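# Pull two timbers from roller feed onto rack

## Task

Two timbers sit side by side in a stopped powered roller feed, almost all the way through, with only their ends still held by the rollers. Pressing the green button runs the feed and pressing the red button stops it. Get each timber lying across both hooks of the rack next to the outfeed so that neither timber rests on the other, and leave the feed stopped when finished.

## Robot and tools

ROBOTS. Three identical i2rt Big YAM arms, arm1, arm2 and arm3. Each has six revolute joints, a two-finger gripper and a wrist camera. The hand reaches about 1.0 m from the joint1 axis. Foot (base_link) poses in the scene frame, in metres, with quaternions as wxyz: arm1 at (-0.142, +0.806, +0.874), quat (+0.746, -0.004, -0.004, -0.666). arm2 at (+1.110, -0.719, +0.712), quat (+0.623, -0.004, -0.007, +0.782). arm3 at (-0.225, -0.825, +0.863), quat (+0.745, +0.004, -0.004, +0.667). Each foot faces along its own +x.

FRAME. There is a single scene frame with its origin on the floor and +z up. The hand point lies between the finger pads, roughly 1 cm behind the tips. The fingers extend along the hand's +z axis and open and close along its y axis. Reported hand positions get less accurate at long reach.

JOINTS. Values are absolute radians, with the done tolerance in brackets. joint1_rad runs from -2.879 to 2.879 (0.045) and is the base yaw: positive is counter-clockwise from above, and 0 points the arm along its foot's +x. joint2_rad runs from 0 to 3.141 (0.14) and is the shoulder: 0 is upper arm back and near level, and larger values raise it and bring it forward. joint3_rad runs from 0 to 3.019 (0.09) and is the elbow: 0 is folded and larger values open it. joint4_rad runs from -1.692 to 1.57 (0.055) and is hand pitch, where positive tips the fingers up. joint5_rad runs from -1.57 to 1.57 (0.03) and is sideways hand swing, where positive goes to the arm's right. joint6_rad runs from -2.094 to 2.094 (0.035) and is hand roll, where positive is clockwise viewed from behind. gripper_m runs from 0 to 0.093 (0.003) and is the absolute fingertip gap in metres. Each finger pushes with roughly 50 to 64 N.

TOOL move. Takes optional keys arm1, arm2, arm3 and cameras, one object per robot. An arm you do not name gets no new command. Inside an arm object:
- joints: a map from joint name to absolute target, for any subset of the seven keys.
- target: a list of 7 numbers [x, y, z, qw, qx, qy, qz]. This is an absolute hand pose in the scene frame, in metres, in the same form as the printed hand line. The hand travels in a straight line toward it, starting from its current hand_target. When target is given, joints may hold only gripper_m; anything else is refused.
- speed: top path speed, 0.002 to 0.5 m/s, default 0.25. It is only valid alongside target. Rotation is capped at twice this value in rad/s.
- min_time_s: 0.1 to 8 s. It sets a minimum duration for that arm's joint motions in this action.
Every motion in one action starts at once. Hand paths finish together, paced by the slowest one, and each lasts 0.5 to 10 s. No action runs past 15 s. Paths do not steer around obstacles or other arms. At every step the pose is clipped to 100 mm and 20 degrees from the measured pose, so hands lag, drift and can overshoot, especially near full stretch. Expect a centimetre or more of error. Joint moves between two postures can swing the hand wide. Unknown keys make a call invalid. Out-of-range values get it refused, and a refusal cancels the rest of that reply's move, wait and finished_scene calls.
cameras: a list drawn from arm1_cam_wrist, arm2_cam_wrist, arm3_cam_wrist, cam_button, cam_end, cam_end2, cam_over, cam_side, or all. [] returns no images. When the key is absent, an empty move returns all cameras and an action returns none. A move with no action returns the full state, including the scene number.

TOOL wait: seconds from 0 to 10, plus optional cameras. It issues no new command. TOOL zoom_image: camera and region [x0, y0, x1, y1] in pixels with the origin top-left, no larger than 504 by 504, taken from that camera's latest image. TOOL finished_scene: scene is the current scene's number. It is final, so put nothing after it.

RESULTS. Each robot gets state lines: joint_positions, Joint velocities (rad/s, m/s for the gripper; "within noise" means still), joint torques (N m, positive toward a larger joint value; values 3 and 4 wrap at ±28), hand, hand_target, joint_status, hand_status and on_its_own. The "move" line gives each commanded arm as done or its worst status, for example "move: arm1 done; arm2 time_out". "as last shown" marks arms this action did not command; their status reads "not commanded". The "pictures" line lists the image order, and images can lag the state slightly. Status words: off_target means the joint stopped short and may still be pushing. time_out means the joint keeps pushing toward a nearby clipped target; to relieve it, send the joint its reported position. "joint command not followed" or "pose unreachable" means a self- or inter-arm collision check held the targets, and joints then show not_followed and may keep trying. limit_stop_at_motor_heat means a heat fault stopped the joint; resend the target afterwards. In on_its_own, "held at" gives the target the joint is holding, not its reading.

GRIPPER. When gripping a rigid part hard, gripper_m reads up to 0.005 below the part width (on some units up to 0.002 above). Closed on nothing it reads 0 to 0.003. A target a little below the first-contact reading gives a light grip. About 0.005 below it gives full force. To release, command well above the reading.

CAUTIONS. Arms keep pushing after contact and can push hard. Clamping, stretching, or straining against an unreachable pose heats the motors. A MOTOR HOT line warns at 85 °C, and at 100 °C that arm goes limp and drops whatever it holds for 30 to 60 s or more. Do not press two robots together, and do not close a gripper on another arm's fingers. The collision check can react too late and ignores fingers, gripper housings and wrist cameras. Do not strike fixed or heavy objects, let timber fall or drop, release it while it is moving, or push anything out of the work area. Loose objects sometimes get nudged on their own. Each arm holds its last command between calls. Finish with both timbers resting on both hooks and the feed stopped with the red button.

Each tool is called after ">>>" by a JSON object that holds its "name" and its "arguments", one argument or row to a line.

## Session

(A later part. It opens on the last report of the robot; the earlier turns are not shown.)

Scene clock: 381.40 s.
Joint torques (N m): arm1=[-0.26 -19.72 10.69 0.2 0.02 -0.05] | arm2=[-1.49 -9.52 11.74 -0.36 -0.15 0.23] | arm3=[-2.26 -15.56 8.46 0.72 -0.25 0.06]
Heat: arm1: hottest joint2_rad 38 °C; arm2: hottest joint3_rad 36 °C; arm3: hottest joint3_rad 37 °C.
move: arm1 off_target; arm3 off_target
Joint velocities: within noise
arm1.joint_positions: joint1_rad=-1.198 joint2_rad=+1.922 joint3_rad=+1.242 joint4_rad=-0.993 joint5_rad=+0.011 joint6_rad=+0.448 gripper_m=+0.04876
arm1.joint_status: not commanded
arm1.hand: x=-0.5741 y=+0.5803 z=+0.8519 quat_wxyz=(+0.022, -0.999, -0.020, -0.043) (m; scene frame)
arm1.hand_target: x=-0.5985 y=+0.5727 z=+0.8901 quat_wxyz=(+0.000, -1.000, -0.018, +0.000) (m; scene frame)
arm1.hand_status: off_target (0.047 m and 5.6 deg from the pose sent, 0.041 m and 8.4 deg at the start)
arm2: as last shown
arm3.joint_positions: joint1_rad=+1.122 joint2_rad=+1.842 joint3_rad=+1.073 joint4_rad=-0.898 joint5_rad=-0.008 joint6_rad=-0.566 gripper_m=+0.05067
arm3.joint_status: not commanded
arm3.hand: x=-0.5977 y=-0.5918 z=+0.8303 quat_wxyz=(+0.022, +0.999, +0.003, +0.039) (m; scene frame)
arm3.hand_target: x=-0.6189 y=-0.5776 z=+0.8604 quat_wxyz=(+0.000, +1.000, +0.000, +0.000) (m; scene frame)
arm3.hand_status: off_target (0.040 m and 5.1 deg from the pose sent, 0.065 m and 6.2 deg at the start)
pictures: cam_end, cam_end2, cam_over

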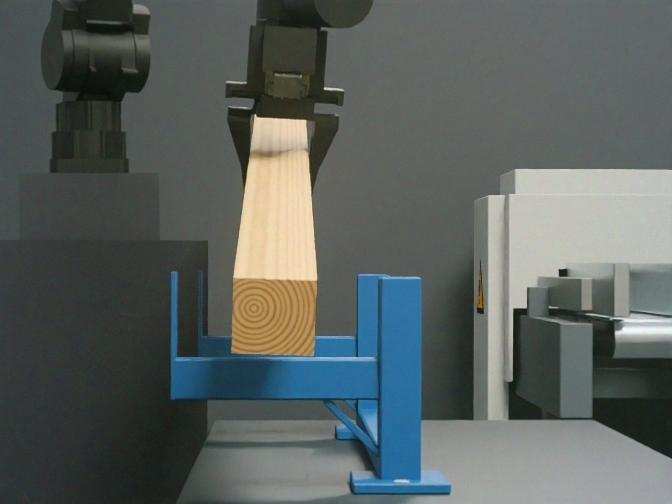

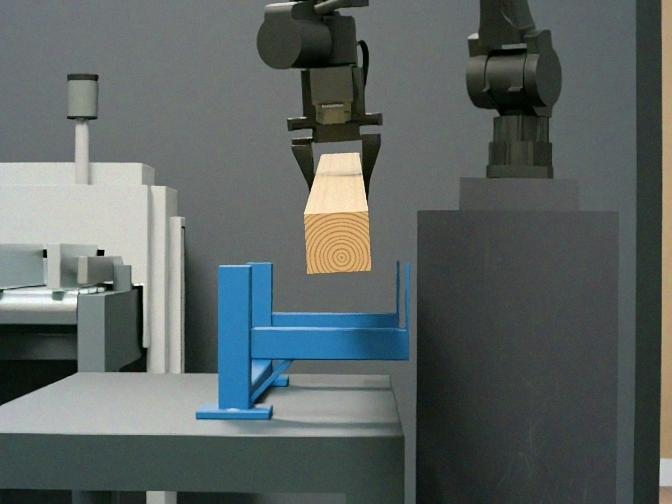

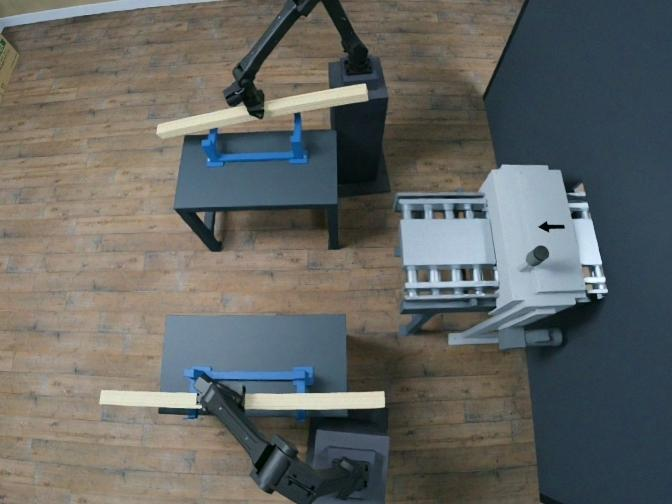

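>>> {"name": "move", "arguments": {
  "arm1": {"target": [-0.60, 0.572, 0.775, 0, 0.9999, 0.0175, 0], "speed": 0.09},
  "arm3": {"target": [-0.62, -0.572, 0.765, 0, 1, 0, 0], "speed": 0.09},
  "cameras": ["cam_over", "cam_end", "cam_end2"]
}}

Scene clock: 392.17 s.
Joint torques (N m): arm1=[-0.15 -18.67 8.16 -0.05 -0.12 -0.06] | arm2=[-1.49 -9.52 11.74 -0.38 -0.15 0.23] | arm3=[-2.84 -16.03 6.5 0.69 -0.26 -0.01]
Heat: arm1: hottest joint2_rad 38 °C; arm2: hottest joint3_rad 36 °C; arm3: hottest joint3_rad 36 °C.
move: arm1 off_target; arm3 off_target
Joint velocities: within noise
arm1.joint_positions: joint1_rad=-1.203 joint2_rad=+2.094 joint3_rad=+1.198 joint4_rad=-0.728 joint5_rad=+0.014 joint6_rad=+0.447 gripper_m=+0.04876
arm1.joint_status: not commanded
arm1.hand: x=-0.5821 y=+0.5783 z=+0.7546 quat_wxyz=(+0.012, -1.000, -0.017, -0.021) (m; scene frame)
arm1.hand_target: x=-0.5996 y=+0.5723 z=+0.7750 quat_wxyz=(+0.000, -1.000, -0.017, +0.000) (m; scene frame)
arm1.hand_status: off_target (0.028 m and 2.8 deg from the pose sent, 0.082 m and 5.6 deg at the start)
arm2: as last shown
arm3.joint_positions: joint1_rad=+1.121 joint2_rad=+2.029 joint3_rad=+1.046 joint4_rad=-0.669 joint5_rad=-0.007 joint6_rad=-0.566 gripper_m=+0.05067
arm3.joint_status: not commanded
arm3.hand: x=-0.5992 y=-0.5893 z=+0.7403 quat_wxyz=(+0.019, +0.999, +0.002, +0.033) (m; scene frame)
arm3.hand_target: x=-0.6192 y=-0.5724 z=+0.7652 quat_wxyz=(+0.000, +1.000, +0.000, +0.000) (m; scene frame)
arm3.hand_status: off_target (0.037 m and 4.4 deg from the pose sent, 0.072 m and 5.1 deg at the start)
pictures: cam_end, cam_end2, cam_over

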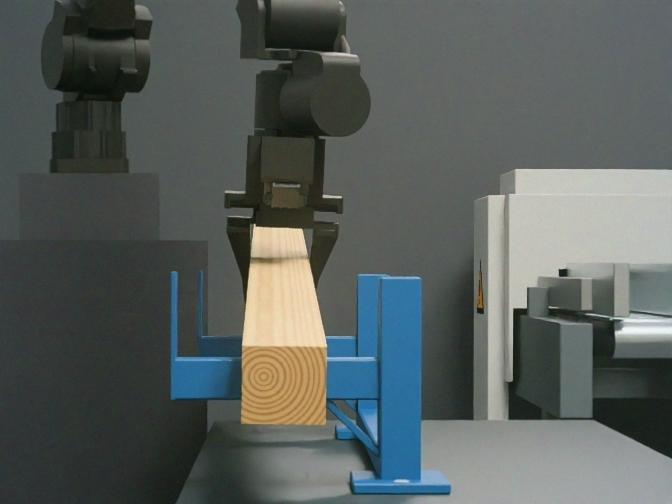

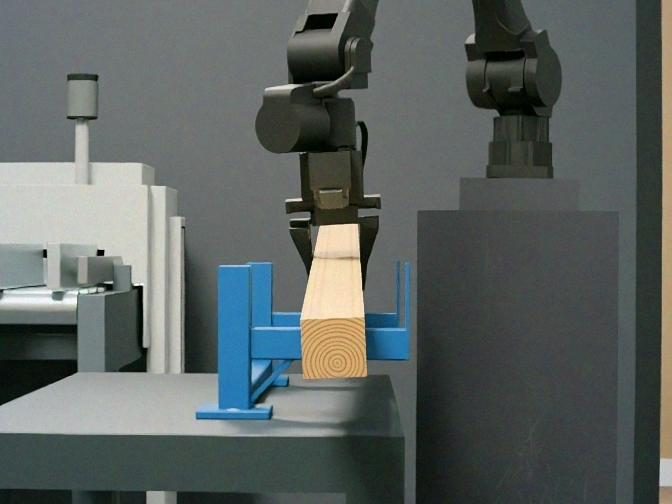

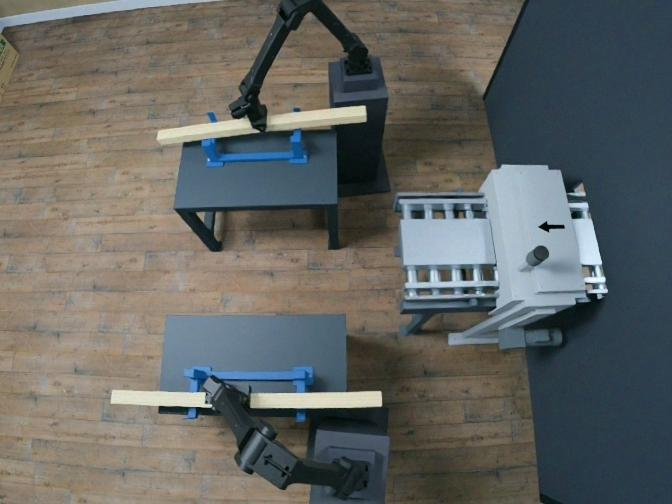

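>>> {"name": "move", "arguments": {
  "arm1": {"target": [-0.60, 0.572, 0.73, 0, 0.9999, 0.0175, 0], "speed": 0.08},
  "arm3": {"target": [-0.62, -0.572, 0.722, 0, 1, 0, 0], "speed": 0.08},
  "cameras": ["cam_over", "cam_side", "cam_end", "cam_end2"]
}}

Scene clock: 399.87 s.
Joint torques (N m): arm1=[0.03 -16.56 7.88 0.36 -0.11 -0.06] | arm2=[-1.49 -9.52 11.74 -0.38 -0.15 0.23] | arm3=[-2.67 -12.98 6.41 0.83 -0.11 0.05]
Heat: arm1: hottest joint2_rad 38 °C; arm2: hottest joint3_rad 36 °C; arm3: hottest joint2_rad 35 °C.
move: arm1 off_target; arm3 off_target
Joint velocities: within noise
arm1.joint_positions: joint1_rad=-1.205 joint2_rad=+2.156 joint3_rad=+1.198 joint4_rad=-0.647 joint5_rad=+0.014 joint6_rad=+0.447 gripper_m=+0.04876
arm1.joint_status: not commanded
arm1.hand: x=-0.5858 y=+0.5773 z=+0.7244 quat_wxyz=(+0.008, -1.000, -0.016, -0.013) (m; scene frame)
arm1.hand_target: x=-0.5997 y=+0.5722 z=+0.7302 quat_wxyz=(+0.000, -1.000, -0.017, +0.000) (m; scene frame)
arm1.hand_status: off_target (0.016 m and 1.7 deg from the pose sent, 0.031 m and 2.8 deg at the start)
arm2: as last shown
arm3.joint_positions: joint1_rad=+1.121 joint2_rad=+2.080 joint3_rad=+1.046 joint4_rad=-0.575 joint5_rad=-0.011 joint6_rad=-0.570 gripper_m=+0.05067
arm3.joint_status: not commanded
arm3.hand: x=-0.6077 y=-0.5845 z=+0.7172 quat_wxyz=(+0.009, +1.000, +0.004, +0.014) (m; scene frame)
arm3.hand_target: x=-0.6198 y=-0.5722 z=+0.7225 quat_wxyz=(+0.000, +1.000, +0.000, +0.000) (m; scene frame)
arm3.hand_status: off_target (0.018 m and 2.0 deg from the pose sent, 0.033 m and 4.4 deg at the start)
pictures: cam_end, cam_end2, cam_over, cam_side

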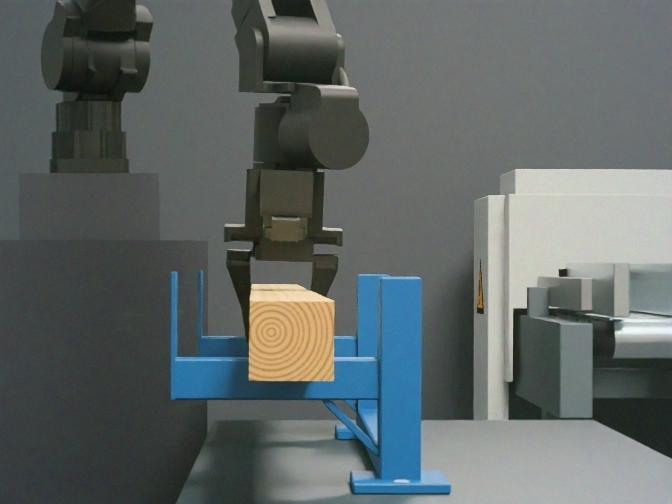

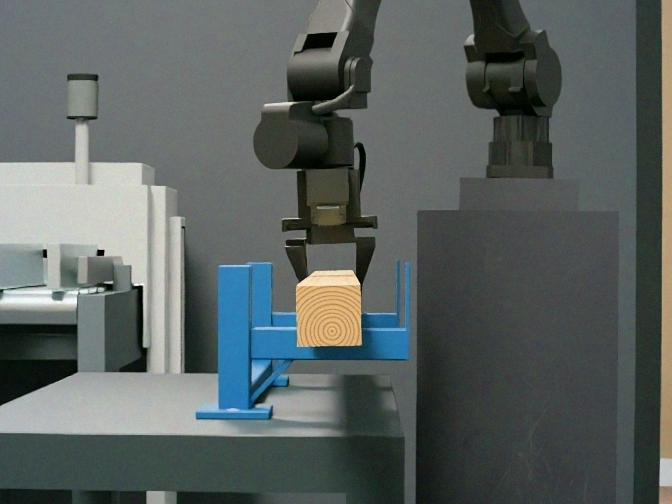

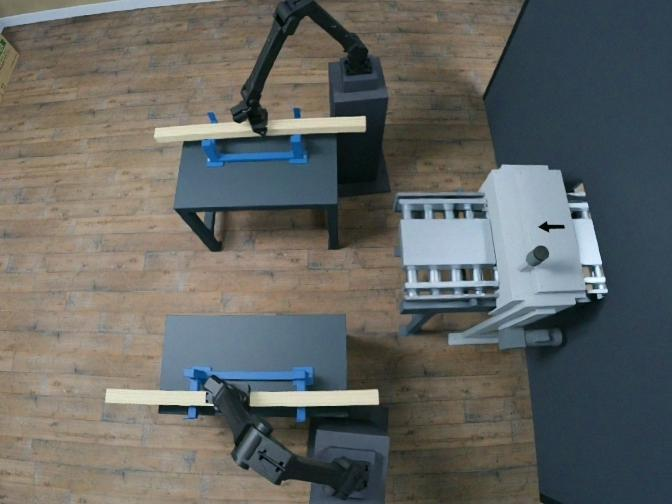

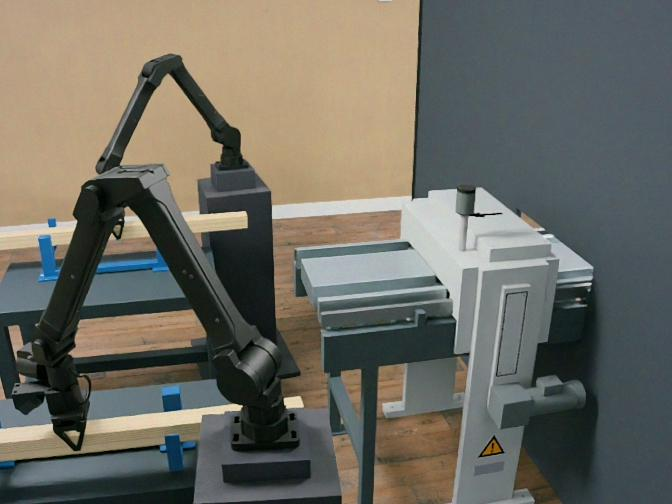

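>>> {"name": "move", "arguments": {
  "arm1": {"joints": {"gripper_m": 0.075}},
  "arm3": {"joints": {"gripper_m": 0.075}},
  "cameras": ["cam_over","cam_end","cam_end2","cam_side"]
}}

Scene clock: 418.50 s.
Joint torques (N m): arm1=[0.21 -16.62 7.88 0.31 -0.09 -0.07] | arm2=[-1.44 -9.52 11.73 -0.36 -0.15 0.23] | arm3=[-2.55 -12.98 6.34 0.83 -0.11 0.05]
Heat: arm1: hottest joint2_rad 36 °C; arm2: hottest joint3_rad 36 °C; arm3: hottest joint2_rad 34 °C.
move: arm1 done; arm3 done
Joint velocities: within noise
arm1.joint_positions: joint1_rad=-1.205 joint2_rad=+2.156 joint3_rad=+1.199 joint4_rad=-0.647 joint5_rad=+0.014 joint6_rad=+0.446 gripper_m=+0.07486
arm1.joint_status: all done
arm1.hand: x=-0.5860 y=+0.5772 z=+0.7244 quat_wxyz=(+0.008, -1.000, -0.016, -0.012) (m; scene frame)
arm1.hand_target: x=-0.5997 y=+0.5722 z=+0.7302 quat_wxyz=(+0.000, -1.000, -0.018, +0.000) (m; scene frame)
arm1.hand_status: not commanded
arm2: as last shown
arm3.joint_positions: joint1_rad=+1.120 joint2_rad=+2.080 joint3_rad=+1.047 joint4_rad=-0.575 joint5_rad=-0.011 joint6_rad=-0.570 gripper_m=+0.07487
arm3.joint_status: all done
arm3.hand: x=-0.6083 y=-0.5839 z=+0.7175 quat_wxyz=(+0.009, +1.000, +0.004, +0.013) (m; scene frame)
arm3.hand_target: x=-0.6198 y=-0.5722 z=+0.7225 quat_wxyz=(+0.000, +1.000, +0.000, +0.000) (m; scene frame)
arm3.hand_status: not commanded
pictures: cam_end, cam_end2, cam_over, cam_side

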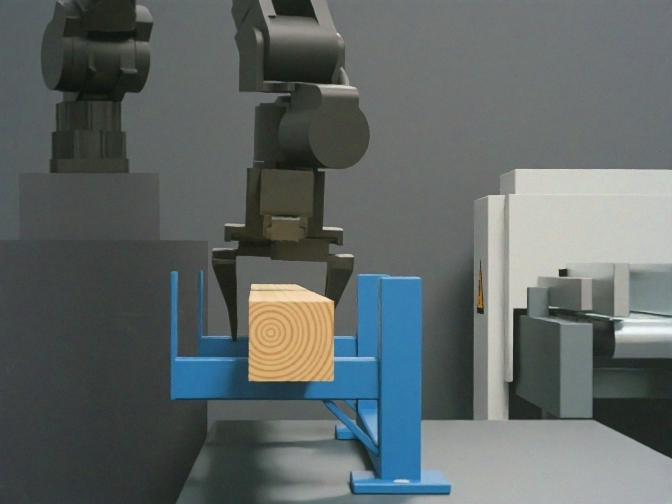

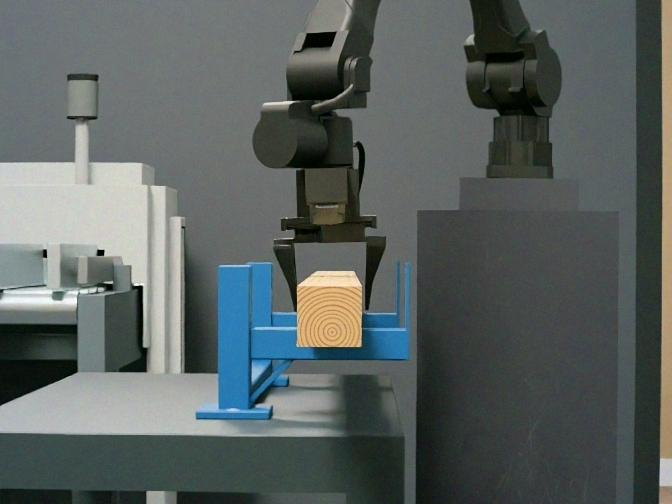

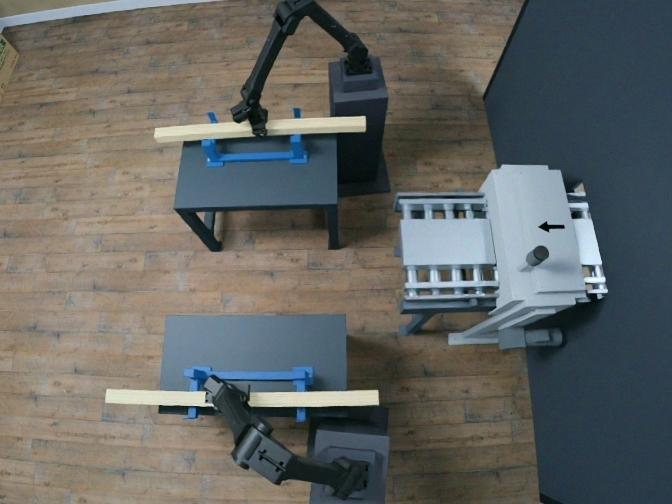

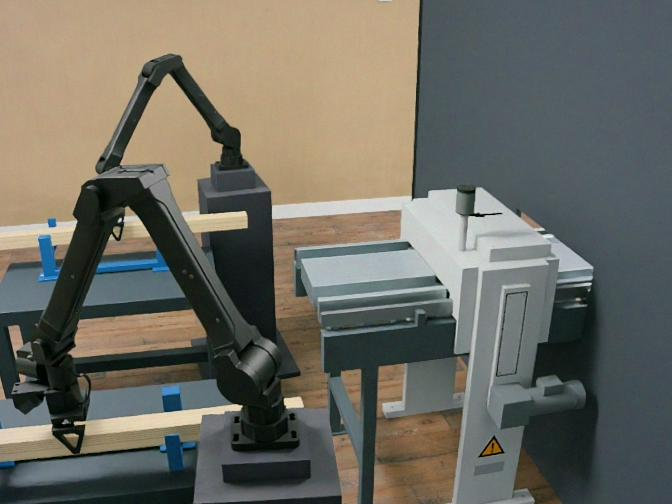

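>>> {"name": "move", "arguments": {
  "arm1": {"target": [-0.5997,0.5722,0.93,0,0.9999,0.0175,0], "speed": 0.2},
  "arm3": {"target": [-0.6198,-0.5722,0.93,0,1,0,0], "speed": 0.2},
  "cameras": ["cam_over","cam_end","cam_end2","cam_side","cam_button"]
}}

Scene clock: 428.77 s.
Joint torques (N m): arm1=[0.5 -14.68 11.9 -0.29 -0.09 -0.01] | arm2=[-1.49 -9.52 11.74 -0.38 -0.15 0.23] | arm3=[-2.73 -11.22 10.13 0.18 -0.11 0]
Heat: arm1: hottest joint2_rad 36 °C; arm2: hottest joint3_rad 37 °C; arm3: hottest joint2_rad 34 °C.
move: arm1 off_target; arm3 off_target
Joint velocities: within noise
arm1.joint_positions: joint1_rad=-1.205 joint2_rad=+1.807 joint3_rad=+1.287 joint4_rad=-1.075 joint5_rad=+0.014 joint6_rad=+0.446 gripper_m=+0.07496
arm1.joint_status: not commanded
arm1.hand: x=-0.5885 y=+0.5784 z=+0.9210 quat_wxyz=(+0.006, -1.000, -0.016, -0.009) (m; scene frame)
arm1.hand_target: x=-0.5994 y=+0.5724 z=+0.9301 quat_wxyz=(+0.000, -1.000, -0.018, +0.000) (m; scene frame)
arm1.hand_status: off_target (0.016 m and 1.2 deg from the pose sent, 0.206 m and 1.7 deg at the start)
arm2: as last shown
arm3.joint_positions: joint1_rad=+1.117 joint2_rad=+1.694 joint3_rad=+1.150 joint4_rad=-1.061 joint5_rad=-0.011 joint6_rad=-0.570 gripper_m=+0.07496
arm3.joint_status: not commanded
arm3.hand: x=-0.6093 y=-0.5838 z=+0.9182 quat_wxyz=(+0.008, +1.000, +0.002, +0.011) (m; scene frame)
arm3.hand_target: x=-0.6193 y=-0.5725 z=+0.9301 quat_wxyz=(+0.000, +1.000, +0.000, +0.000) (m; scene frame)
arm3.hand_status: off_target (0.020 m and 1.6 deg from the pose sent, 0.213 m and 1.9 deg at the start)
pictures: cam_button, cam_end, cam_end2, cam_over, cam_side

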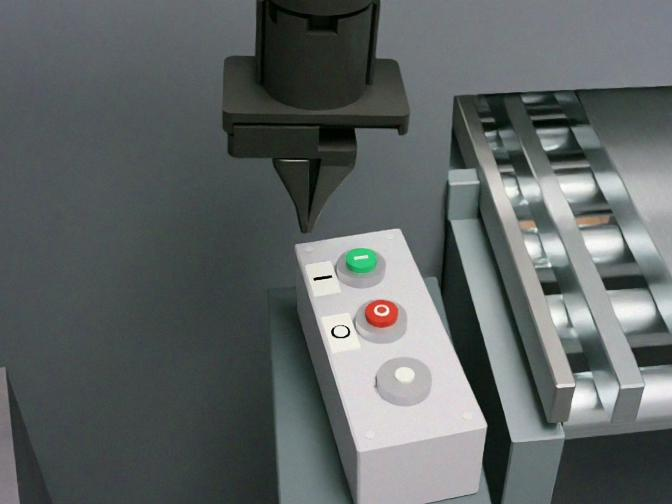

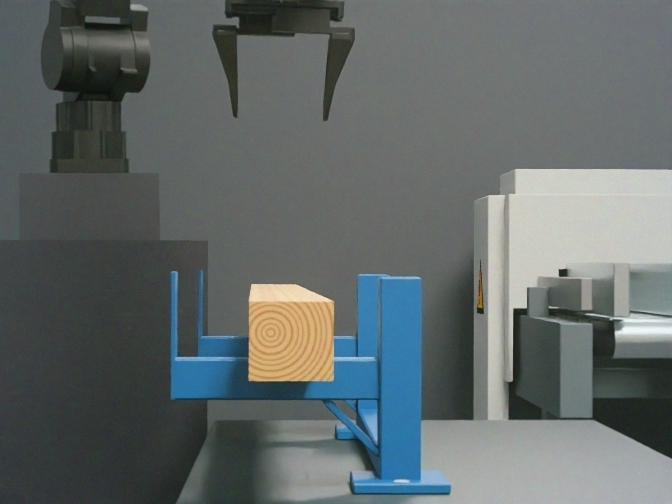

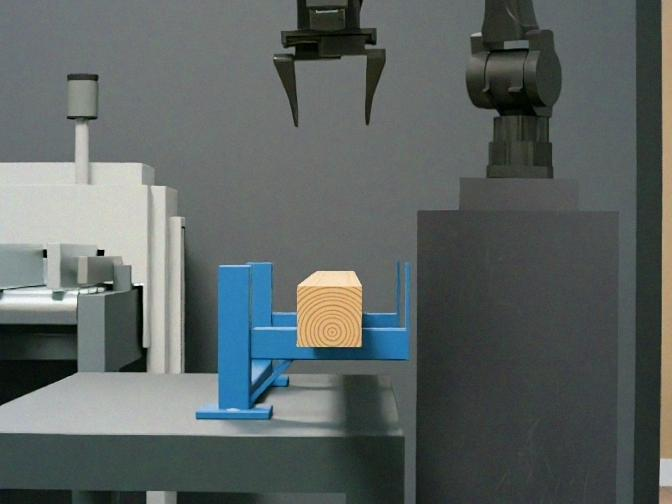

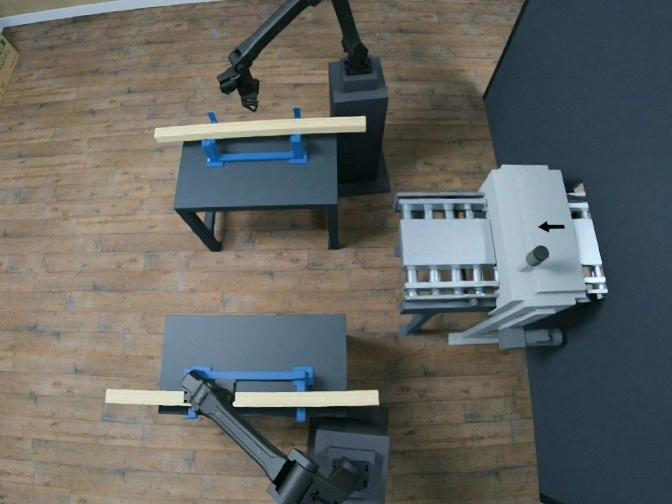

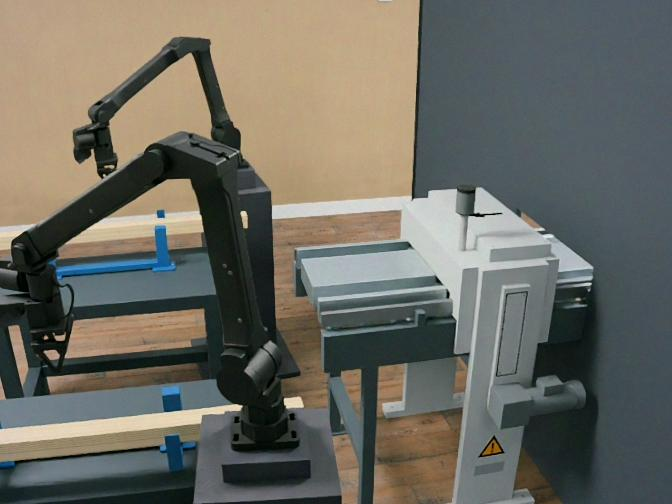

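>>> {"name": "finished_scene", "arguments": {
  "scene": 2
}}

The scene is finished: the task was done.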